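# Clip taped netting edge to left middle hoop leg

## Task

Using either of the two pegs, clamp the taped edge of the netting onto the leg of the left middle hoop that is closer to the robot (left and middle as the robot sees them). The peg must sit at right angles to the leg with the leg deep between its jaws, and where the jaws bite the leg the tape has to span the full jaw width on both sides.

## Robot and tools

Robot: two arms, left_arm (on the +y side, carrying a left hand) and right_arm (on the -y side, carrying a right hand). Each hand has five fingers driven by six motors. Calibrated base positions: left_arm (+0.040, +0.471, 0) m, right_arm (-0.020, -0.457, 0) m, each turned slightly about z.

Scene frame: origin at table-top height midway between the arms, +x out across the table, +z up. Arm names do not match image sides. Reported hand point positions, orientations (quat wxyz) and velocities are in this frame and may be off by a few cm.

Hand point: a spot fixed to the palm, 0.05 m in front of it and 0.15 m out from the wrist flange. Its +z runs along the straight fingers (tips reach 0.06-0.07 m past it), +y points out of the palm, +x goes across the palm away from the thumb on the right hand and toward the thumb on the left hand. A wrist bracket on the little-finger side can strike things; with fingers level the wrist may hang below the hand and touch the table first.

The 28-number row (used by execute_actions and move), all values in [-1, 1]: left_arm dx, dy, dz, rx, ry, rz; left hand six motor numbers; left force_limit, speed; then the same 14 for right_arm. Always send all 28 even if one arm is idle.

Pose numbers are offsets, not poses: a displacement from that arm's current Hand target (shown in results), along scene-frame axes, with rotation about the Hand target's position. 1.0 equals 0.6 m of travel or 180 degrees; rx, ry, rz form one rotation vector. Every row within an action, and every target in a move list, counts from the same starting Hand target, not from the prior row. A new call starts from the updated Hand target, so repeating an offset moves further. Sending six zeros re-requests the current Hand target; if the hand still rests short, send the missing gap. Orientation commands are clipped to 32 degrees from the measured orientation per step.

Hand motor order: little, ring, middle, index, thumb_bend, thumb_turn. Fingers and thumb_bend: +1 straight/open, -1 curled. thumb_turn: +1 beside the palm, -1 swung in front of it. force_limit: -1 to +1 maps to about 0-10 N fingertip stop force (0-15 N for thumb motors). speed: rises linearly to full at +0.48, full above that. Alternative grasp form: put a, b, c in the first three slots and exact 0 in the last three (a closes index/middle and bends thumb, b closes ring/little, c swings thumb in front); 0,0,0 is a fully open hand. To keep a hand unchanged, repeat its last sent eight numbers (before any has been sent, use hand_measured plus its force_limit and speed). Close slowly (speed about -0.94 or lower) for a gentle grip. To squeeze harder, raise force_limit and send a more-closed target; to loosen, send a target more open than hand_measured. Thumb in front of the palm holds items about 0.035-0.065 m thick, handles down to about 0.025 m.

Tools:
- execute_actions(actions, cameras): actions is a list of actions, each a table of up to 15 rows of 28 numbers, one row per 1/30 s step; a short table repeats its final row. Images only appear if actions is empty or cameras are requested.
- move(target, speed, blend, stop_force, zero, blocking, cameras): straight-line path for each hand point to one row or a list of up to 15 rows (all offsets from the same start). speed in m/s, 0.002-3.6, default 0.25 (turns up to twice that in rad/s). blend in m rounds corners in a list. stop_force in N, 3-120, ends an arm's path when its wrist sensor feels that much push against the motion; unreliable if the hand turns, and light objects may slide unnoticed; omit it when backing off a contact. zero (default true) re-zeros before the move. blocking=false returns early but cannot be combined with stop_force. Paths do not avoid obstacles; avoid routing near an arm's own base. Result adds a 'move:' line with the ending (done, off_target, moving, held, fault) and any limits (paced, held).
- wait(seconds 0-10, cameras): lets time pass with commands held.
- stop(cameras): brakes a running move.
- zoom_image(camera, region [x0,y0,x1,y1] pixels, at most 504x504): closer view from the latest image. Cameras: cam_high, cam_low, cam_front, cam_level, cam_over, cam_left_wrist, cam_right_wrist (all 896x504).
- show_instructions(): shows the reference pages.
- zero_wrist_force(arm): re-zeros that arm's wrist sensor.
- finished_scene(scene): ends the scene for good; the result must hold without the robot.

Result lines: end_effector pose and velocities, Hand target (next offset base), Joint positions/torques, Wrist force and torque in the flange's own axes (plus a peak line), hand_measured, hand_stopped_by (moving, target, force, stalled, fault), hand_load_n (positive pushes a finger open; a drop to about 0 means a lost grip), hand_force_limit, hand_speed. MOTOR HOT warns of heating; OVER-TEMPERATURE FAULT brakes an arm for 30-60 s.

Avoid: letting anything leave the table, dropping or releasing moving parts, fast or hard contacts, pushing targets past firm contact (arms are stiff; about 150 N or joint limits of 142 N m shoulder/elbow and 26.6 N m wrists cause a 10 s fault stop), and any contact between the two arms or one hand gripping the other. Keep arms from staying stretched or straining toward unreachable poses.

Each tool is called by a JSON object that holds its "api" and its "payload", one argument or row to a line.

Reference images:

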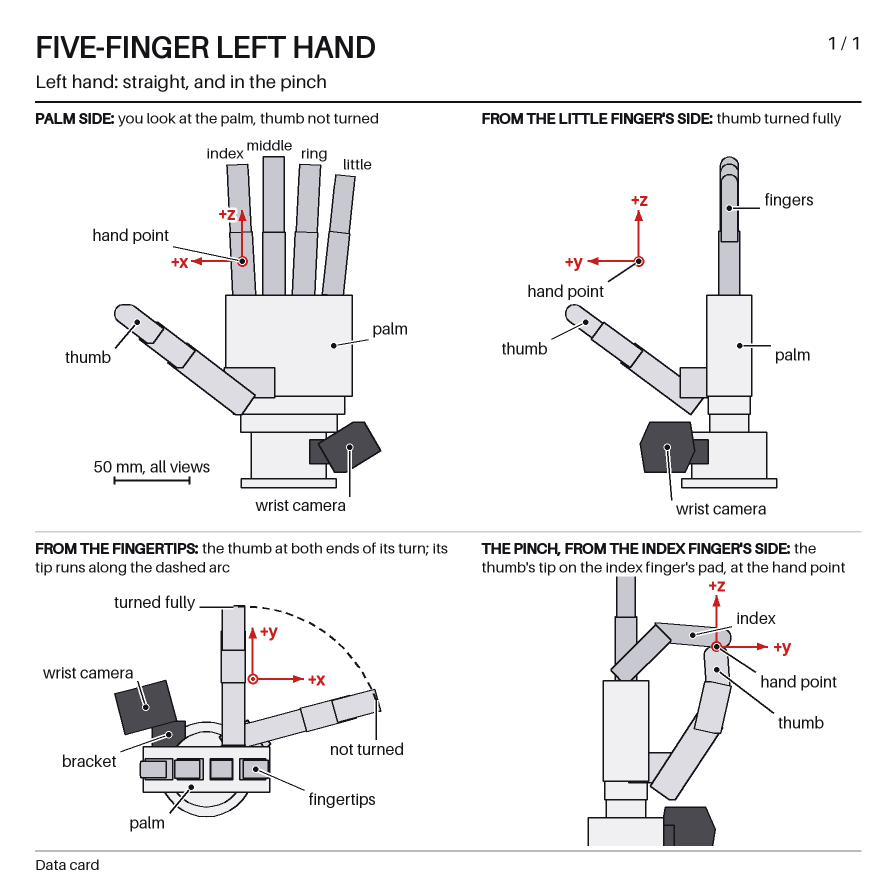

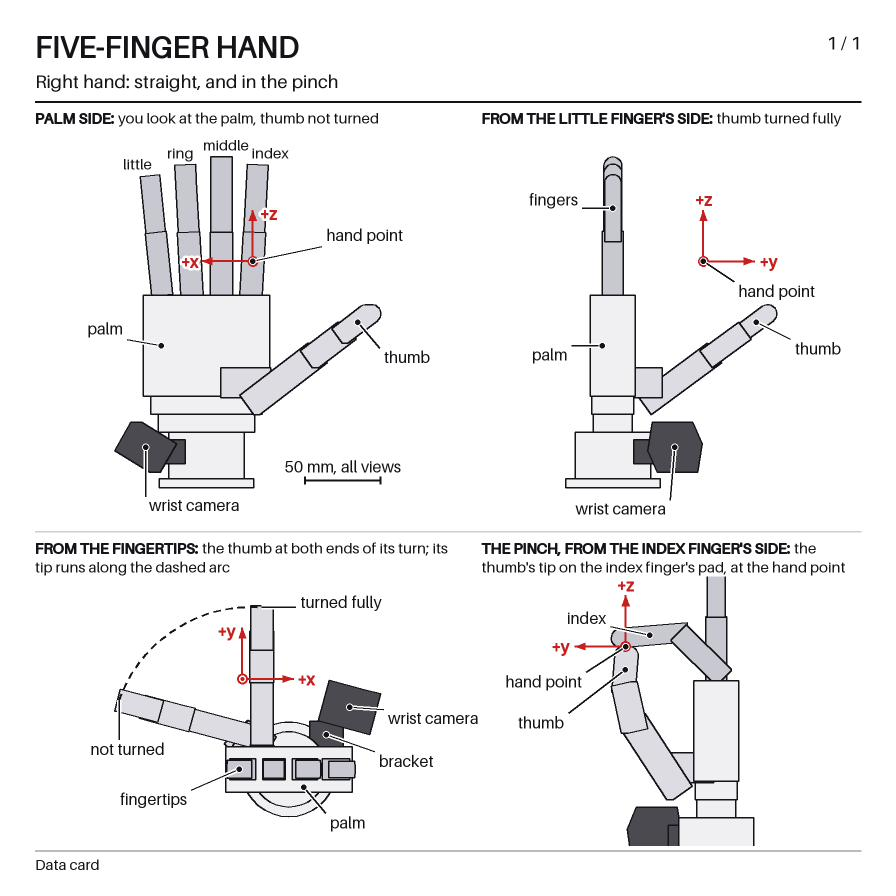

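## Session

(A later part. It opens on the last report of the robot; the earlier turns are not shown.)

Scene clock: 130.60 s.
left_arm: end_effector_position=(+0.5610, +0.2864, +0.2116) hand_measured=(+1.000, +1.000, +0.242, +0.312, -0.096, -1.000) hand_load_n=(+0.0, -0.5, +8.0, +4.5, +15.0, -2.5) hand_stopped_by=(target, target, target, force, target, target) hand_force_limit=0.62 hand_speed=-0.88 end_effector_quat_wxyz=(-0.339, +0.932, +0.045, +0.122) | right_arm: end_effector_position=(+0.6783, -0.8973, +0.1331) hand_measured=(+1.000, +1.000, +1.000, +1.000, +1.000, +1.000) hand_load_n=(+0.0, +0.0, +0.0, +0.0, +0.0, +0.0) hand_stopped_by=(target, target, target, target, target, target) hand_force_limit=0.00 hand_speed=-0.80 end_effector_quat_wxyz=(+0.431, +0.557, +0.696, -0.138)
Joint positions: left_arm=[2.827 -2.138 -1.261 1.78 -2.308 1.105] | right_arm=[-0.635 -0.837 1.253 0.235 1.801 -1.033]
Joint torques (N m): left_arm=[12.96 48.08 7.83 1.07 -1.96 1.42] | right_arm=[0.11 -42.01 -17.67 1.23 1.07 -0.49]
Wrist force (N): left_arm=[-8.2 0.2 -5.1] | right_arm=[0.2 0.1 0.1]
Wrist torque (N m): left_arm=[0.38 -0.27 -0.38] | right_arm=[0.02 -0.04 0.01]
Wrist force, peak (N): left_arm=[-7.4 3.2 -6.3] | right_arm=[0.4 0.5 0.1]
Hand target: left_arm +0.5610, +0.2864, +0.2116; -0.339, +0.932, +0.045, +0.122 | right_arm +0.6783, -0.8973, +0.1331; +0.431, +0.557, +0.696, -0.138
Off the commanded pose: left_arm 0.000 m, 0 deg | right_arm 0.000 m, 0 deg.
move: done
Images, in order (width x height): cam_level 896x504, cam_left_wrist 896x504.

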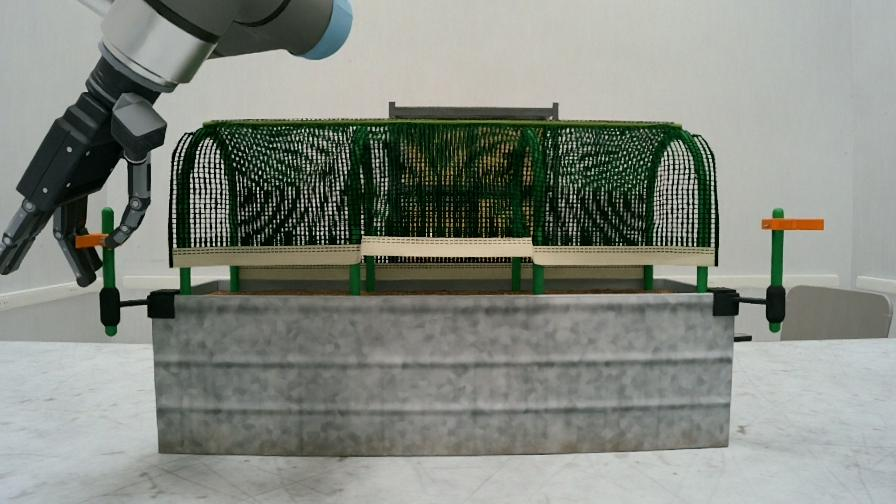

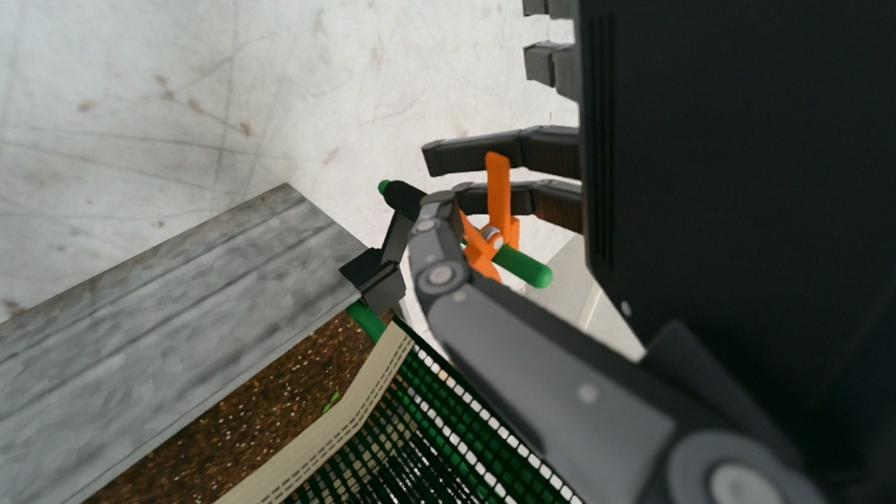

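{"api": "move", "payload": {
  "target": [-0.0167,0,0,0,0,0,1,1,0.24,0.30,-0.1,-1,0.62,-0.88,0,0,0,0,0,0,0,0,0,0,0,0,0,-0.8],
  "speed": 0.02,
  "cameras": ["cam_level", "cam_left_wrist"]
}}

{"api": "zoom_image", "payload": {
  "camera": "cam_level",
  "region": [40, 180, 180, 300]
}}

{"api": "zoom_image", "payload": {
  "camera": "cam_left_wrist",
  "region": [420, 150, 560, 280]
}}

Scene clock: 131.80 s.
left_arm: end_effector_position=(+0.5511, +0.2864, +0.2116) hand_measured=(+1.000, +1.000, +0.242, +0.312, -0.096, -1.000) hand_load_n=(+0.0, +0.0, +5.5, +2.0, +6.5, +2.5) hand_stopped_by=(target, target, target, force, target, target) hand_force_limit=0.62 hand_speed=-0.88 end_effector_quat_wxyz=(-0.339, +0.932, +0.045, +0.122) | right_arm: end_effector_position=(+0.6783, -0.8973, +0.1331) hand_measured=(+1.000, +1.000, +1.000, +1.000, +1.000, +1.000) hand_load_n=(+0.0, +0.0, +0.0, +0.0, +0.0, +0.0) hand_stopped_by=(target, target, target, target, target, target) hand_force_limit=0.00 hand_speed=-0.80 end_effector_quat_wxyz=(+0.431, +0.557, +0.696, -0.138)
Joint positions: left_arm=[2.82 -2.118 -1.293 1.787 -2.307 1.096] | right_arm=[-0.635 -0.837 1.253 0.235 1.801 -1.033]
Joint torques (N m): left_arm=[-12.85 47.97 1.75 -1.97 1.51 -1.59] | right_arm=[0.1 -41.46 -17.33 1.24 1.03 -0.47]
Wrist force (N): left_arm=[6.9 1.4 0.8] | right_arm=[0.4 -0.1 0.1]
Wrist torque (N m): left_arm=[0.21 0.02 0.13] | right_arm=[-0.02 -0.06 0.02]
Wrist force, peak (N): left_arm=[-8.4 0.3 -5.0] | right_arm=[0.6 0.0 -0.2]
Hand target: left_arm +0.5510, +0.2864, +0.2116; -0.339, +0.932, +0.045, +0.122 | right_arm +0.6783, -0.8973, +0.1331; +0.431, +0.557, +0.696, -0.138
Off the commanded pose: left_arm 0.000 m, 0 deg | right_arm 0.000 m, 0 deg.
move: done
Images, in order (width x height): cam_level 896x504, cam_left_wrist 896x504.

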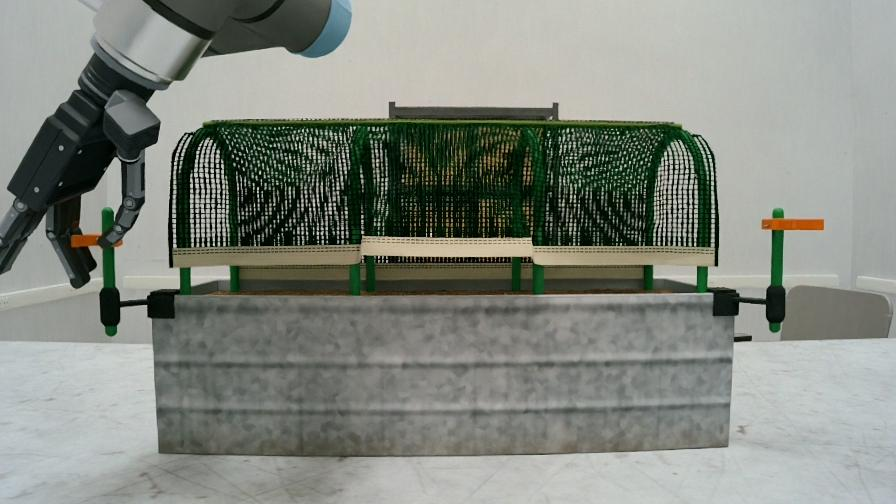

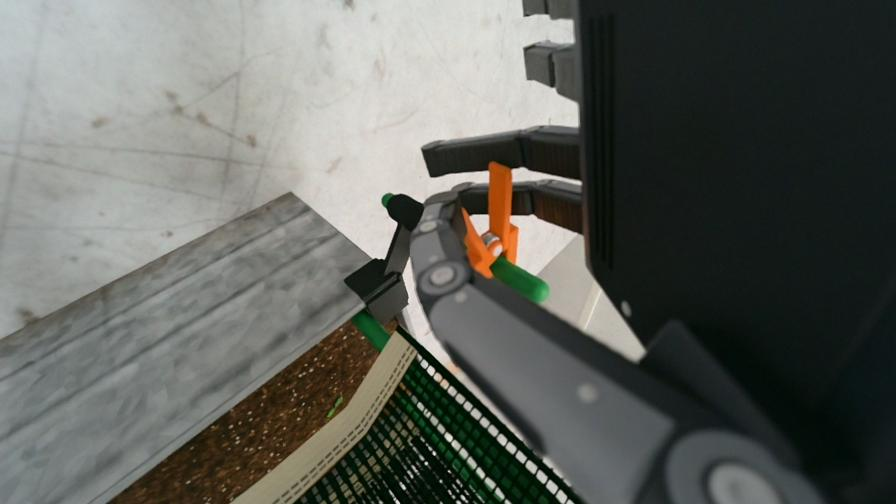

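Scaled by 3.600 from the camera's 896x504 image, which has a finer 1280x720 frame.

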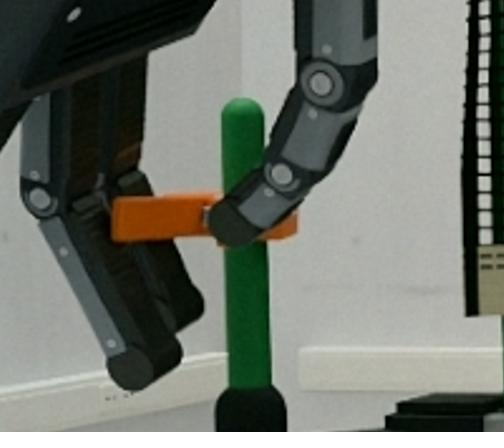

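Scaled by 3.600 from the camera's 896x504 image, which has a finer 1280x720 frame.

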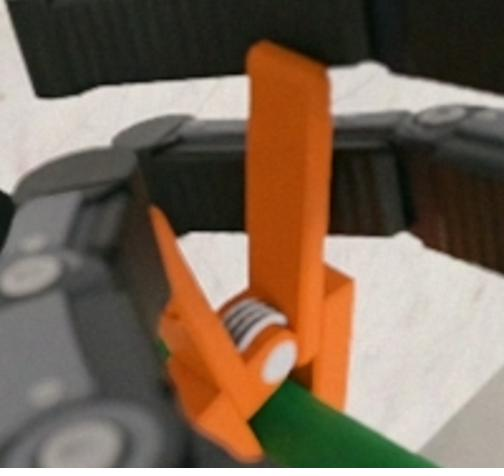

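{"api": "move", "payload": {
  "target": [0.0192,0,0,0,0,0,1,1,0.24,0.30,-0.1,-1,0.62,-0.88,0,0,0,0,0,0,0,0,0,0,0,0,0,-0.8],
  "speed": 0.02,
  "stop_force": 14,
  "cameras": ["cam_level", "cam_left_wrist", "cam_high"]
}}

{"api": "zoom_image", "payload": {
  "camera": "cam_level",
  "region": [40, 180, 180, 300]
}}

{"api": "zoom_image", "payload": {
  "camera": "cam_left_wrist",
  "region": [420, 150, 560, 280]
}}

{"api": "zoom_image", "payload": {
  "camera": "cam_high",
  "region": [540, 150, 580, 190]
}}

Scene clock: 134.80 s.
left_arm: end_effector_position=(+0.5586, +0.2864, +0.2115) hand_measured=(+1.000, +1.000, +0.242, +0.312, -0.096, -1.000) hand_load_n=(+0.0, +0.0, +7.0, +4.5, +12.0, +1.0) hand_stopped_by=(target, target, target, force, target, target) hand_force_limit=0.62 hand_speed=-0.88 end_effector_quat_wxyz=(-0.339, +0.932, +0.045, +0.122) | right_arm: end_effector_position=(+0.6783, -0.8973, +0.1331) hand_measured=(+1.000, +1.000, +1.000, +1.000, +1.000, +1.000) hand_load_n=(+0.0, +0.0, +0.0, +0.0, +0.0, +0.0) hand_stopped_by=(target, target, target, target, target, target) hand_force_limit=0.00 hand_speed=-0.80 end_effector_quat_wxyz=(+0.431, +0.557, +0.696, -0.138)
Joint positions: left_arm=[2.825 -2.133 -1.269 1.782 -2.308 1.103] | right_arm=[-0.635 -0.837 1.253 0.235 1.801 -1.033]
Joint torques (N m): left_arm=[-11.78 50.16 5.21 -0.25 -0.91 -1.82] | right_arm=[0.44 -41.34 -17.51 1.38 1.07 -0.51]
Wrist force (N): left_arm=[-1.4 -0.6 -0.6] | right_arm=[0.0 0.3 0.2]
Wrist torque (N m): left_arm=[0.25 -0.17 -0.10] | right_arm=[0.03 -0.01 0.02]
Wrist force, peak (N): left_arm=[-8.3 -1.4 -1.7] | right_arm=[0.2 0.5 0.1]
Hand target: left_arm +0.5586, +0.2864, +0.2115; -0.339, +0.932, +0.045, +0.122 (not the last commanded pose) | right_arm +0.6783, -0.8973, +0.1331; +0.431, +0.557, +0.696, -0.138
Off the commanded pose: left_arm 0.004 m, 0 deg | right_arm 0.000 m, 0 deg.
move: contact (left_arm)
Images, in order (width x height): cam_high 896x504, cam_level 896x504, cam_left_wrist 896x504.

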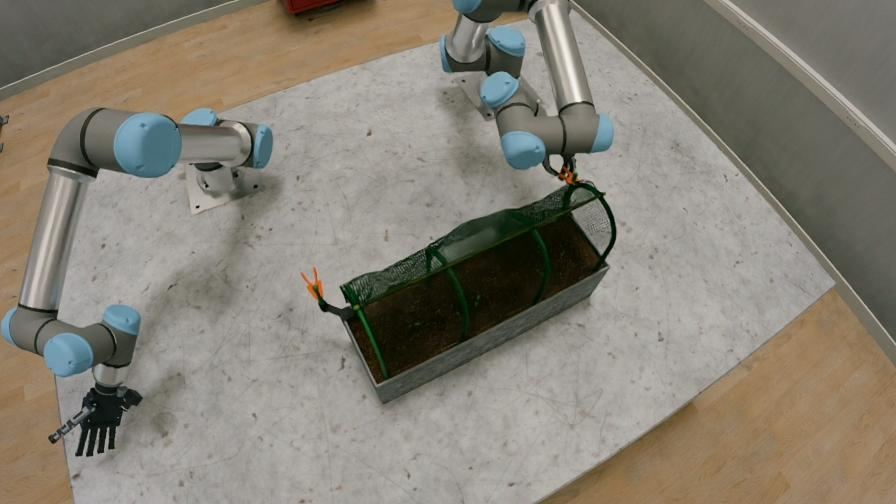

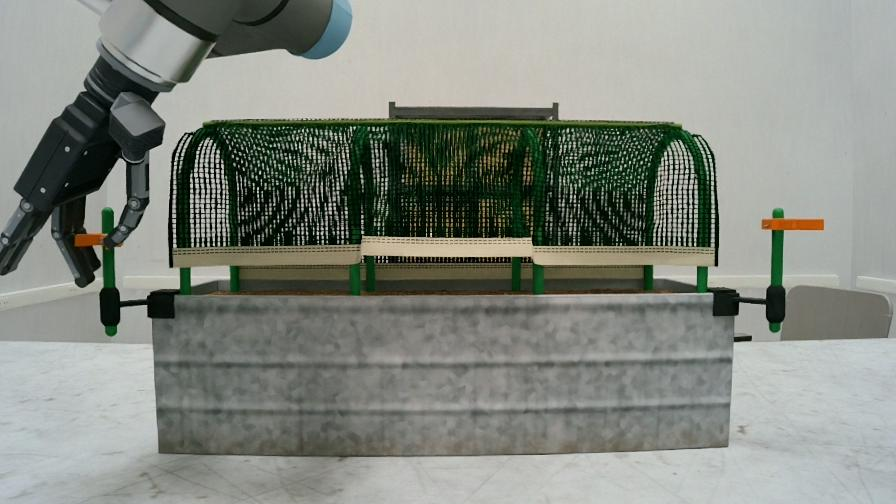

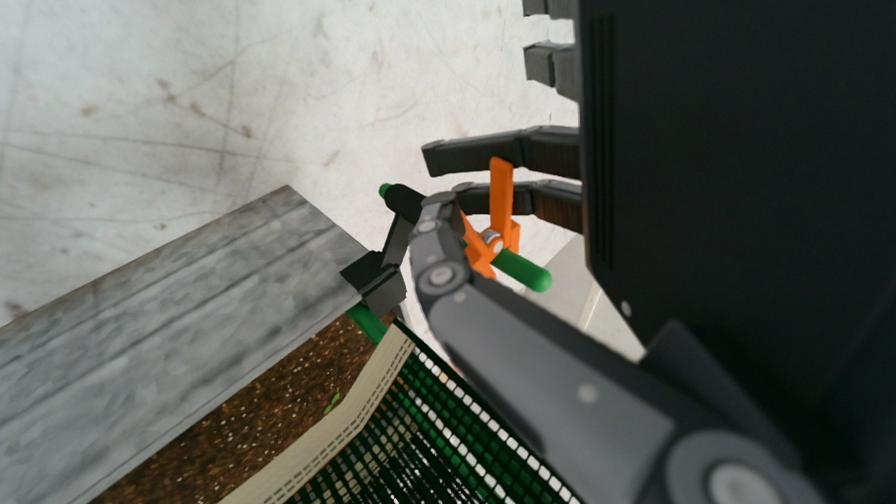

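Scaled by 3.600 from the camera's 896x504 image, which has a finer 1280x720 frame.

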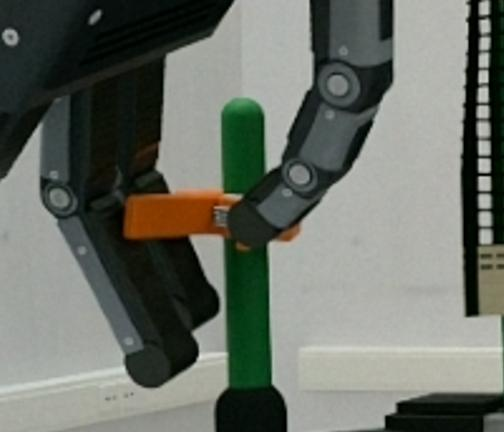

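Scaled by 3.600 from the camera's 896x504 image, which has a finer 1280x720 frame.

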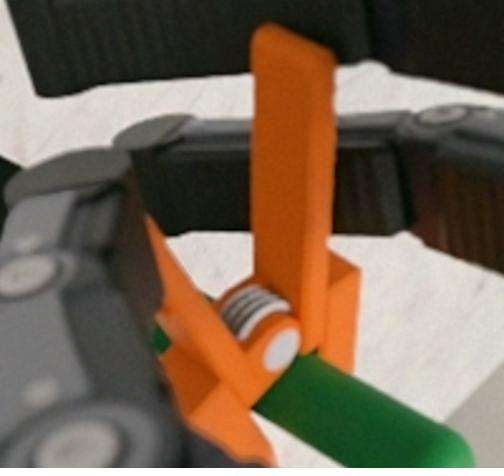

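Scaled by 12.600 from the camera's 896x504 image, which has a finer 1280x720 frame.

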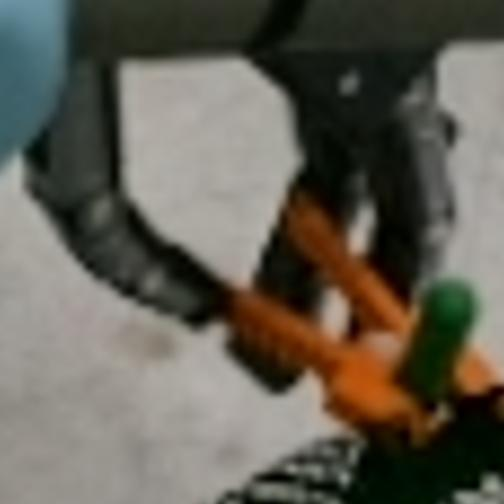

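{"api": "execute_actions", "payload": {
  "actions": [],
  "cameras": ["cam_over", "cam_front", "cam_low", "cam_high"]
}}

{"api": "zoom_image", "payload": {
  "camera": "cam_high",
  "region": [290, 255, 340, 305]
}}

Scene clock: 136.47 s.
left_arm: end_effector_position=(+0.5586, +0.2864, +0.2115) hand_measured=(+1.000, +1.000, +0.242, +0.312, -0.096, -1.000) hand_load_n=(+0.0, +0.0, +7.0, +4.5, +12.5, +1.0) hand_stopped_by=(target, target, target, force, target, target) hand_force_limit=0.62 hand_speed=-0.88 end_effector_quat_wxyz=(-0.339, +0.932, +0.045, +0.122) | right_arm: end_effector_position=(+0.6783, -0.8973, +0.1331) hand_measured=(+1.000, +1.000, +1.000, +1.000, +1.000, +1.000) hand_load_n=(+0.0, +0.0, +0.0, +0.0, +0.0, +0.0) hand_stopped_by=(target, target, target, target, target, target) hand_force_limit=0.00 hand_speed=-0.80 end_effector_quat_wxyz=(+0.431, +0.557, +0.696, -0.138)
Joint positions: left_arm=[2.825 -2.133 -1.269 1.782 -2.308 1.103] | right_arm=[-0.635 -0.837 1.253 0.235 1.801 -1.033]
Joint velocities: within noise
Joint torques (N m): left_arm=[-10.04 47.81 4.71 -0.16 0.56 -1.62] | right_arm=[0.56 -41.72 -17.15 1.32 1.09 -0.5]
Wrist force (N): left_arm=[-1.4 -0.4 -0.6] | right_arm=[0.1 0.1 -0.2]
Wrist torque (N m): left_arm=[0.28 -0.17 -0.10] | right_arm=[0.04 -0.01 0.01]
Wrist force, peak (N): left_arm=[-1.4 -0.6 -1.0] | right_arm=[0.4 0.2 -0.4]
Hand target: left_arm +0.5586, +0.2864, +0.2115; -0.339, +0.932, +0.045, +0.122 (not the last commanded pose) | right_arm +0.6783, -0.8973, +0.1331; +0.431, +0.557, +0.696, -0.138
Off the commanded pose: left_arm 0.004 m, 0 deg | right_arm 0.000 m, 0 deg.
Images, in order (width x height): cam_high 896x504, cam_low 896x504, cam_front 896x504, cam_over 896x504.

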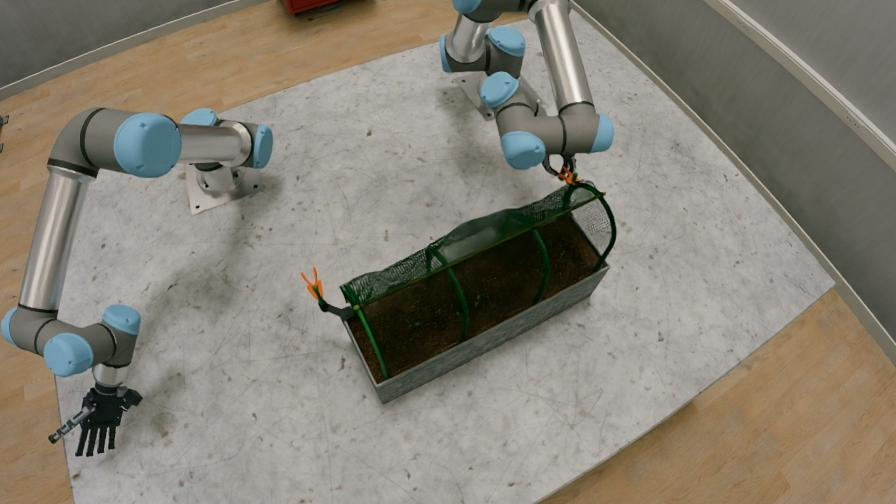

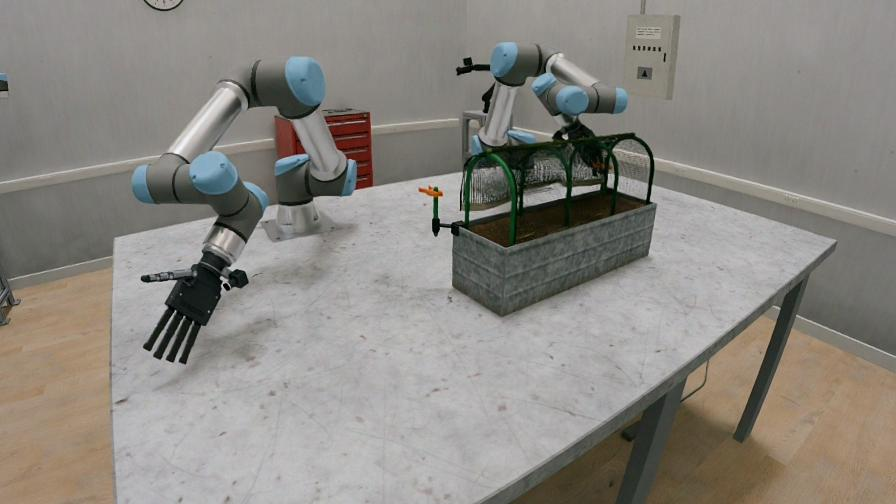

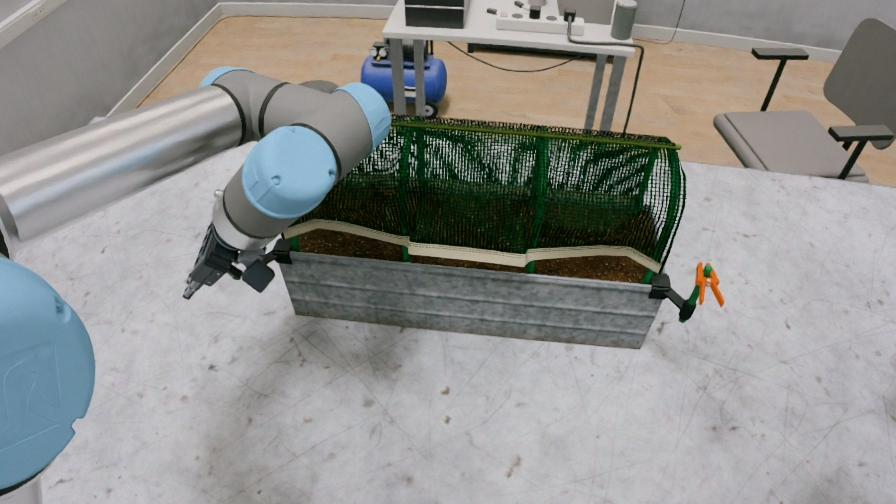

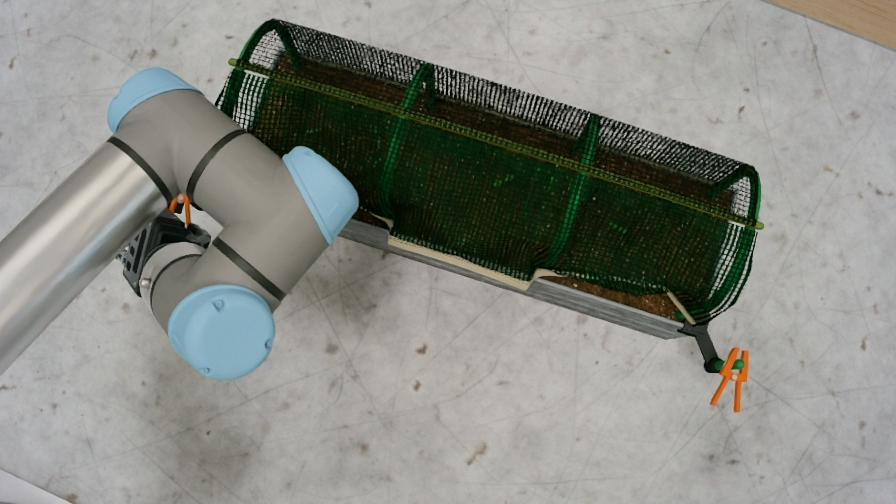

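Scaled by 10.080 from the camera's 896x504 image, which has a finer 1280x720 frame.

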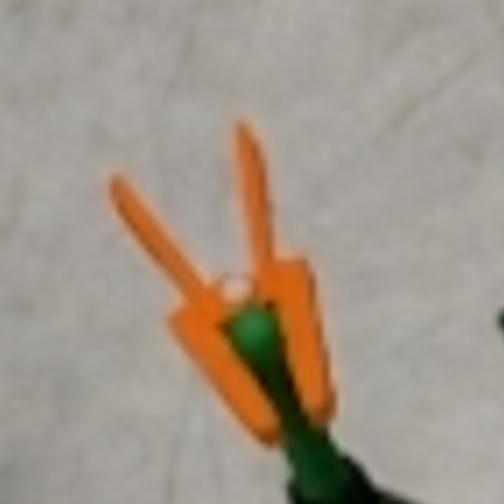

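{"api": "zoom_image", "payload": {
  "camera": "cam_front",
  "region": [680, 255, 735, 310]
}}

{"api": "zoom_image", "payload": {
  "camera": "cam_over",
  "region": [700, 340, 765, 415]
}}

{"api": "zoom_image", "payload": {
  "camera": "cam_over",
  "region": [150, 170, 230, 250]
}}

Scaled by 9.164 from the camera's 896x504 image, which has a finer 1280x720 frame.

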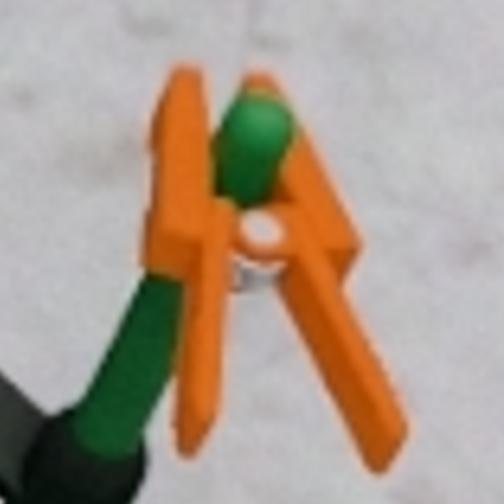

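Scaled by 6.720 from the camera's 896x504 image, which has a finer 1280x720 frame.

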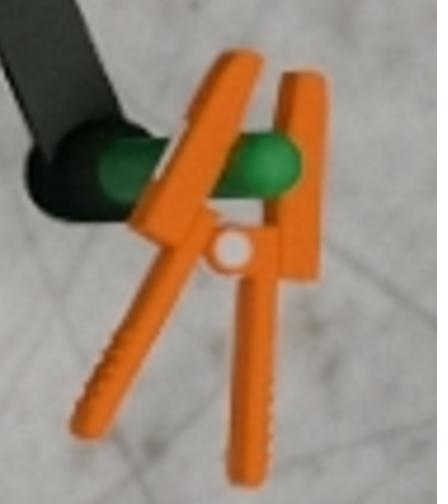

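Scaled by 6.300 from the camera's 896x504 image, which has a finer 1280x720 frame.

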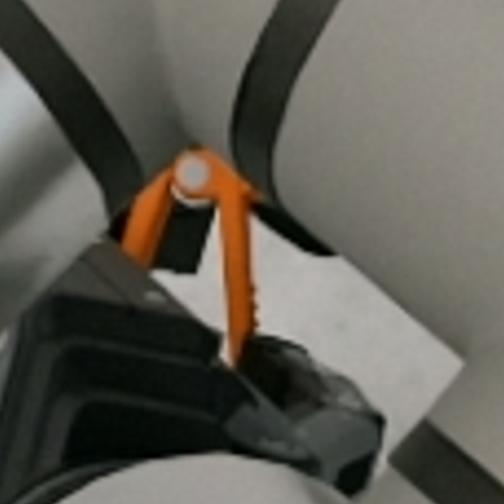

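{"api": "move", "payload": {
  "target": [0.003,0.007,0,0,0,0,1,1,0.30,0.60,-0.1,-1,0.62,-0.88,0,0,0,0,0,0,0,0,0,0,0,0,0,-0.8],
  "speed": 0.015,
  "cameras": ["cam_level", "cam_left_wrist", "cam_over"]
}}

{"api": "zoom_image", "payload": {
  "camera": "cam_level",
  "region": [40, 180, 180, 300]
}}

{"api": "zoom_image", "payload": {
  "camera": "cam_left_wrist",
  "region": [420, 150, 560, 280]
}}

{"api": "zoom_image", "payload": {
  "camera": "cam_over",
  "region": [150, 170, 230, 250]
}}

Scene clock: 141.03 s.
left_arm: end_effector_position=(+0.5604, +0.2906, +0.2115) hand_measured=(+1.000, +1.000, +0.302, +0.600, -0.096, -1.000) hand_load_n=(+0.0, +0.0, +8.0, +0.0, +12.0, -1.5) hand_stopped_by=(target, target, target, target, target, target) hand_force_limit=0.62 hand_speed=-0.88 end_effector_quat_wxyz=(-0.339, +0.932, +0.045, +0.122) | right_arm: end_effector_position=(+0.6783, -0.8973, +0.1331) hand_measured=(+1.000, +1.000, +1.000, +1.000, +1.000, +1.000) hand_load_n=(+0.0, +0.0, +0.0, +0.0, +0.0, +0.0) hand_stopped_by=(target, target, target, target, target, target) hand_force_limit=0.00 hand_speed=-0.80 end_effector_quat_wxyz=(+0.431, +0.557, +0.696, -0.138)
Joint positions: left_arm=[2.834 -2.13 -1.271 1.789 -2.308 1.115] | right_arm=[-0.635 -0.837 1.253 0.235 1.801 -1.033]
Joint torques (N m): left_arm=[11.98 47.85 6.97 0.82 -3.6 1.35] | right_arm=[0.57 -41.49 -17.37 1.44 1.08 -0.41]
Wrist force (N): left_arm=[-8.2 1.3 -4.1] | right_arm=[0.0 0.3 -0.2]
Wrist torque (N m): left_arm=[0.35 -0.25 -0.35] | right_arm=[0.06 0.00 0.01]
Wrist force, peak (N): left_arm=[-8.4 1.4 -4.1] | right_arm=[0.4 0.5 0.2]
Hand target: left_arm +0.5604, +0.2906, +0.2115; -0.339, +0.932, +0.045, +0.122 | right_arm +0.6783, -0.8973, +0.1331; +0.431, +0.557, +0.696, -0.138
Off the commanded pose: left_arm 0.000 m, 0 deg | right_arm 0.000 m, 0 deg.
move: done
Images, in order (width x height): cam_level 896x504, cam_over 896x504, cam_left_wrist 896x504.

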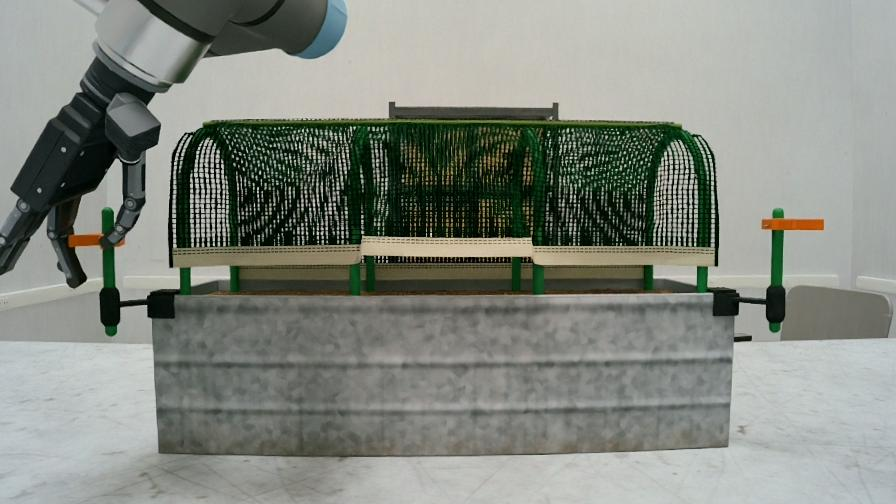

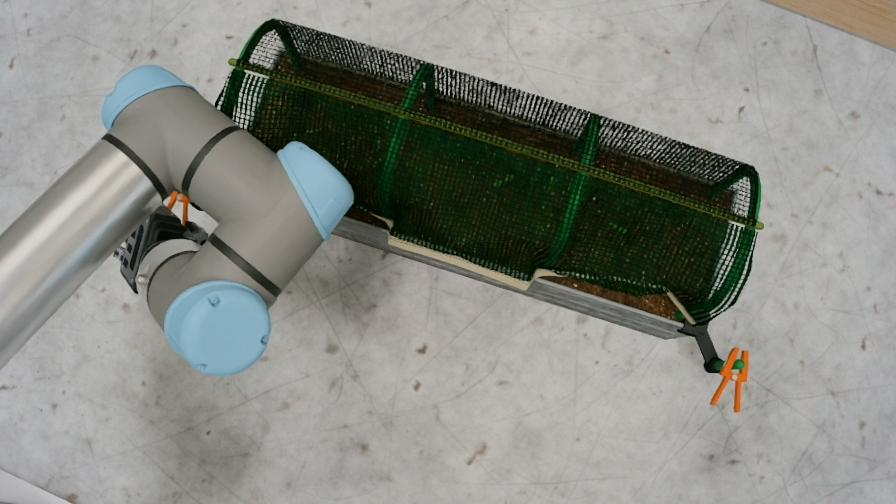

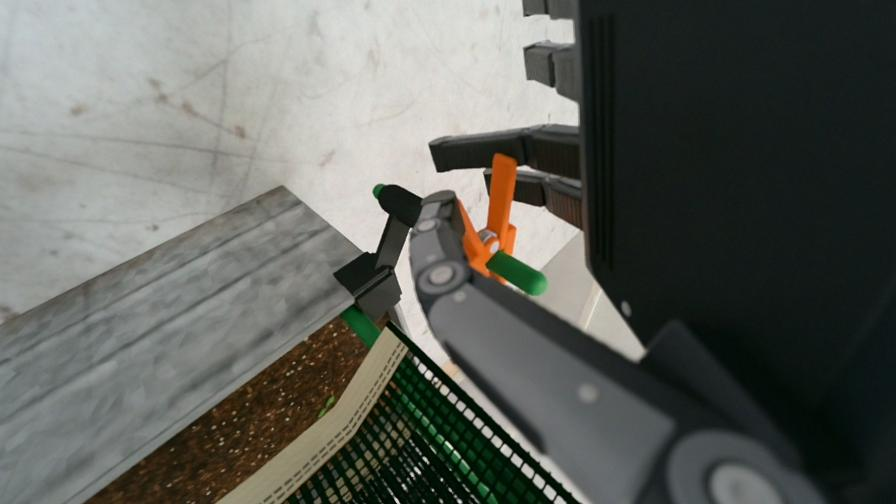

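Scaled by 3.600 from the camera's 896x504 image, which has a finer 1280x720 frame.

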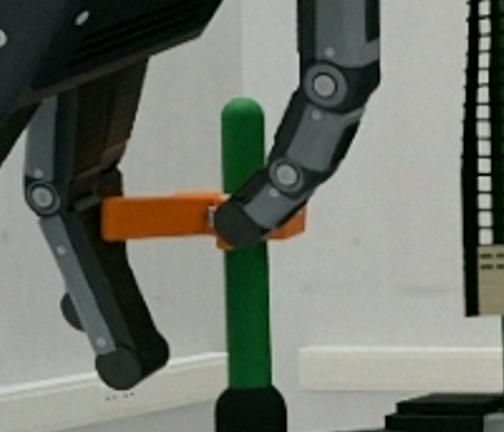

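Scaled by 3.600 from the camera's 896x504 image, which has a finer 1280x720 frame.

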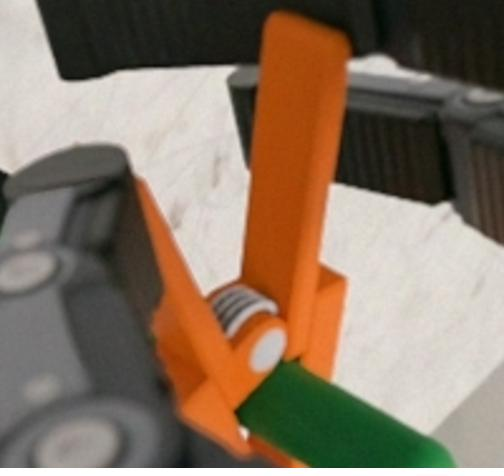

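Scaled by 6.300 from the camera's 896x504 image, which has a finer 1280x720 frame.

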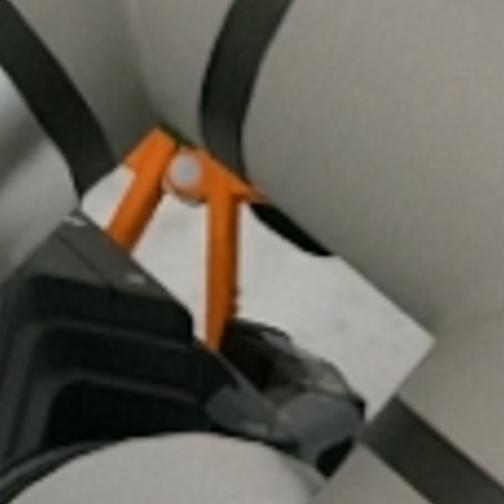

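{"api": "zoom_image", "payload": {
  "camera": "cam_left_wrist",
  "region": [460, 200, 530, 290]
}}

{"api": "zoom_image", "payload": {
  "camera": "cam_level",
  "region": [85, 215, 135, 265]
}}

{"api": "zoom_image", "payload": {
  "camera": "cam_level",
  "region": [755, 195, 835, 255]
}}

Scaled by 5.600 from the camera's 896x504 image, which has a finer 1280x720 frame.

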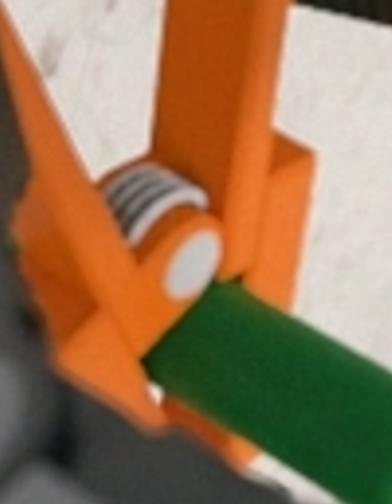

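Scaled by 10.080 from the camera's 896x504 image, which has a finer 1280x720 frame.

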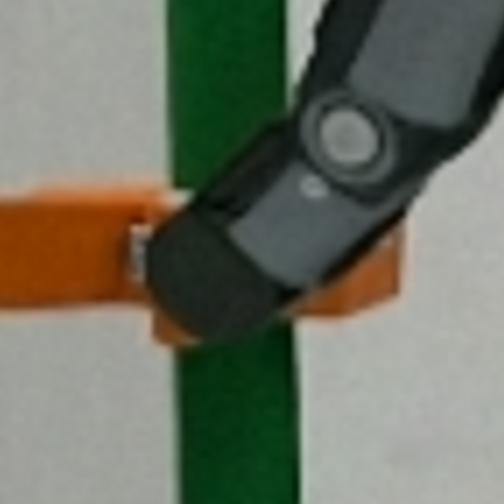

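Scaled by 6.300 from the camera's 896x504 image, which has a finer 1280x720 frame.

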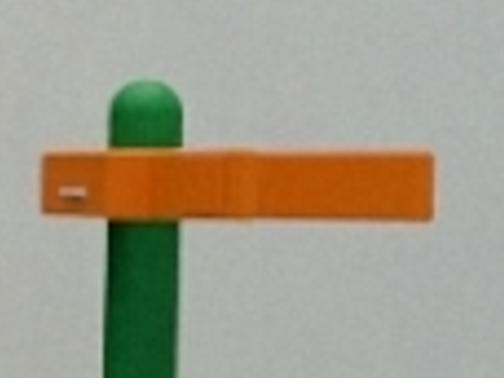

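{"api": "wait", "payload": {
  "seconds": 0.1,
  "cameras": ["cam_high", "cam_low"]
}}

{"api": "zoom_image", "payload": {
  "camera": "cam_high",
  "region": [550, 158, 590, 198]
}}

{"api": "zoom_image", "payload": {
  "camera": "cam_low",
  "region": [550, 120, 650, 200]
}}

Scene clock: 143.43 s.
left_arm: end_effector_position=(+0.5604, +0.2906, +0.2115) hand_measured=(+1.000, +1.000, +0.302, +0.600, -0.096, -1.000) hand_load_n=(+0.0, +0.0, +7.5, +0.0, +12.0, -1.5) hand_stopped_by=(target, target, target, target, target, target) hand_force_limit=0.62 hand_speed=-0.88 end_effector_quat_wxyz=(-0.339, +0.932, +0.045, +0.122) | right_arm: end_effector_position=(+0.6783, -0.8973, +0.1331) hand_measured=(+1.000, +1.000, +1.000, +1.000, +1.000, +1.000) hand_load_n=(+0.0, +0.0, +0.0, +0.5, +0.0, +0.0) hand_stopped_by=(target, target, target, target, target, target) hand_force_limit=0.00 hand_speed=-0.80 end_effector_quat_wxyz=(+0.431, +0.557, +0.696, -0.138)
Joint positions: left_arm=[2.834 -2.13 -1.271 1.789 -2.308 1.115] | right_arm=[-0.635 -0.837 1.253 0.235 1.801 -1.033]
Joint torques (N m): left_arm=[11.93 49.29 8.52 0.74 -2.81 1.37] | right_arm=[0.39 -41.08 -17.27 1.34 1.09 -0.5]
Wrist force (N): left_arm=[-8.1 1.4 -4.1] | right_arm=[0.3 0.0 0.1]
Wrist torque (N m): left_arm=[0.37 -0.27 -0.34] | right_arm=[0.01 -0.05 0.02]
Wrist force, peak (N): left_arm=[-8.4 1.4 -4.1] | right_arm=[0.6 0.1 0.3]
Hand target: left_arm +0.5604, +0.2906, +0.2115; -0.339, +0.932, +0.045, +0.122 | right_arm +0.6783, -0.8973, +0.1331; +0.431, +0.557, +0.696, -0.138
Off the commanded pose: left_arm 0.000 m, 0 deg | right_arm 0.000 m, 0 deg.
wait: 0.10 s; at rest from the start
Images, in order (width x height): cam_high 896x504, cam_low 896x504.

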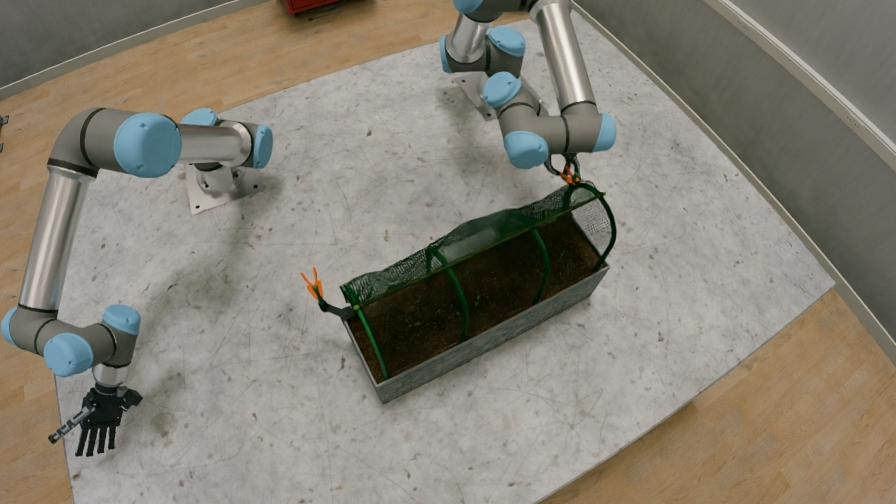

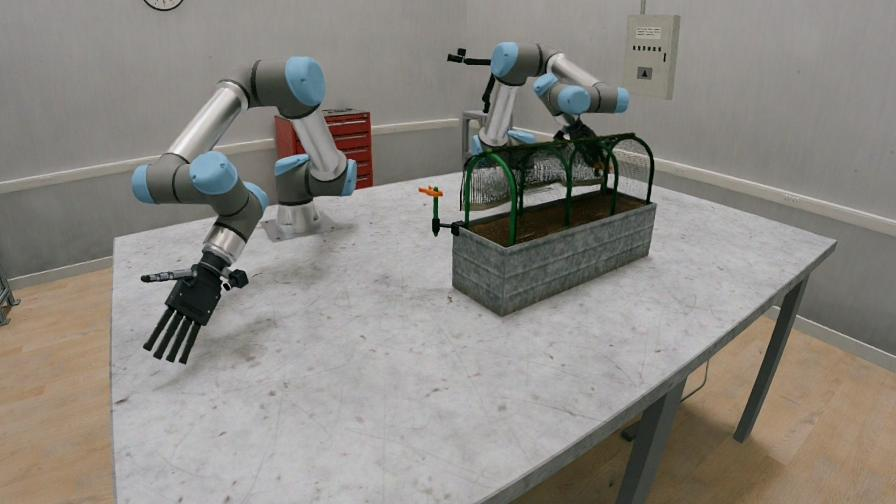

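Scaled by 12.600 from the camera's 896x504 image, which has a finer 1280x720 frame.

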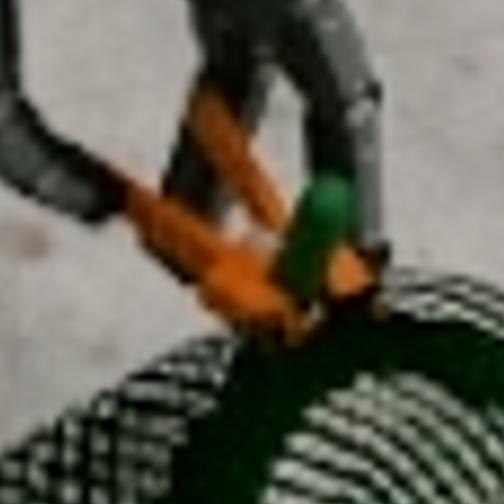

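Scaled by 5.040 from the camera's 896x504 image, which has a finer 1280x720 frame.

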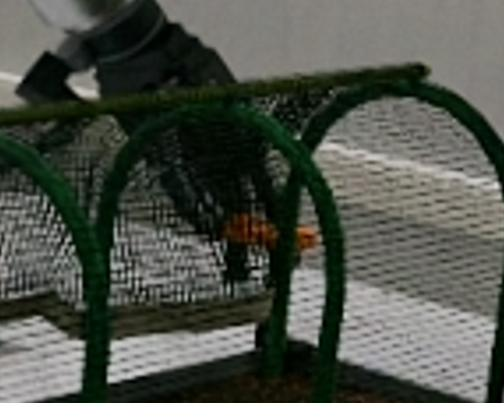

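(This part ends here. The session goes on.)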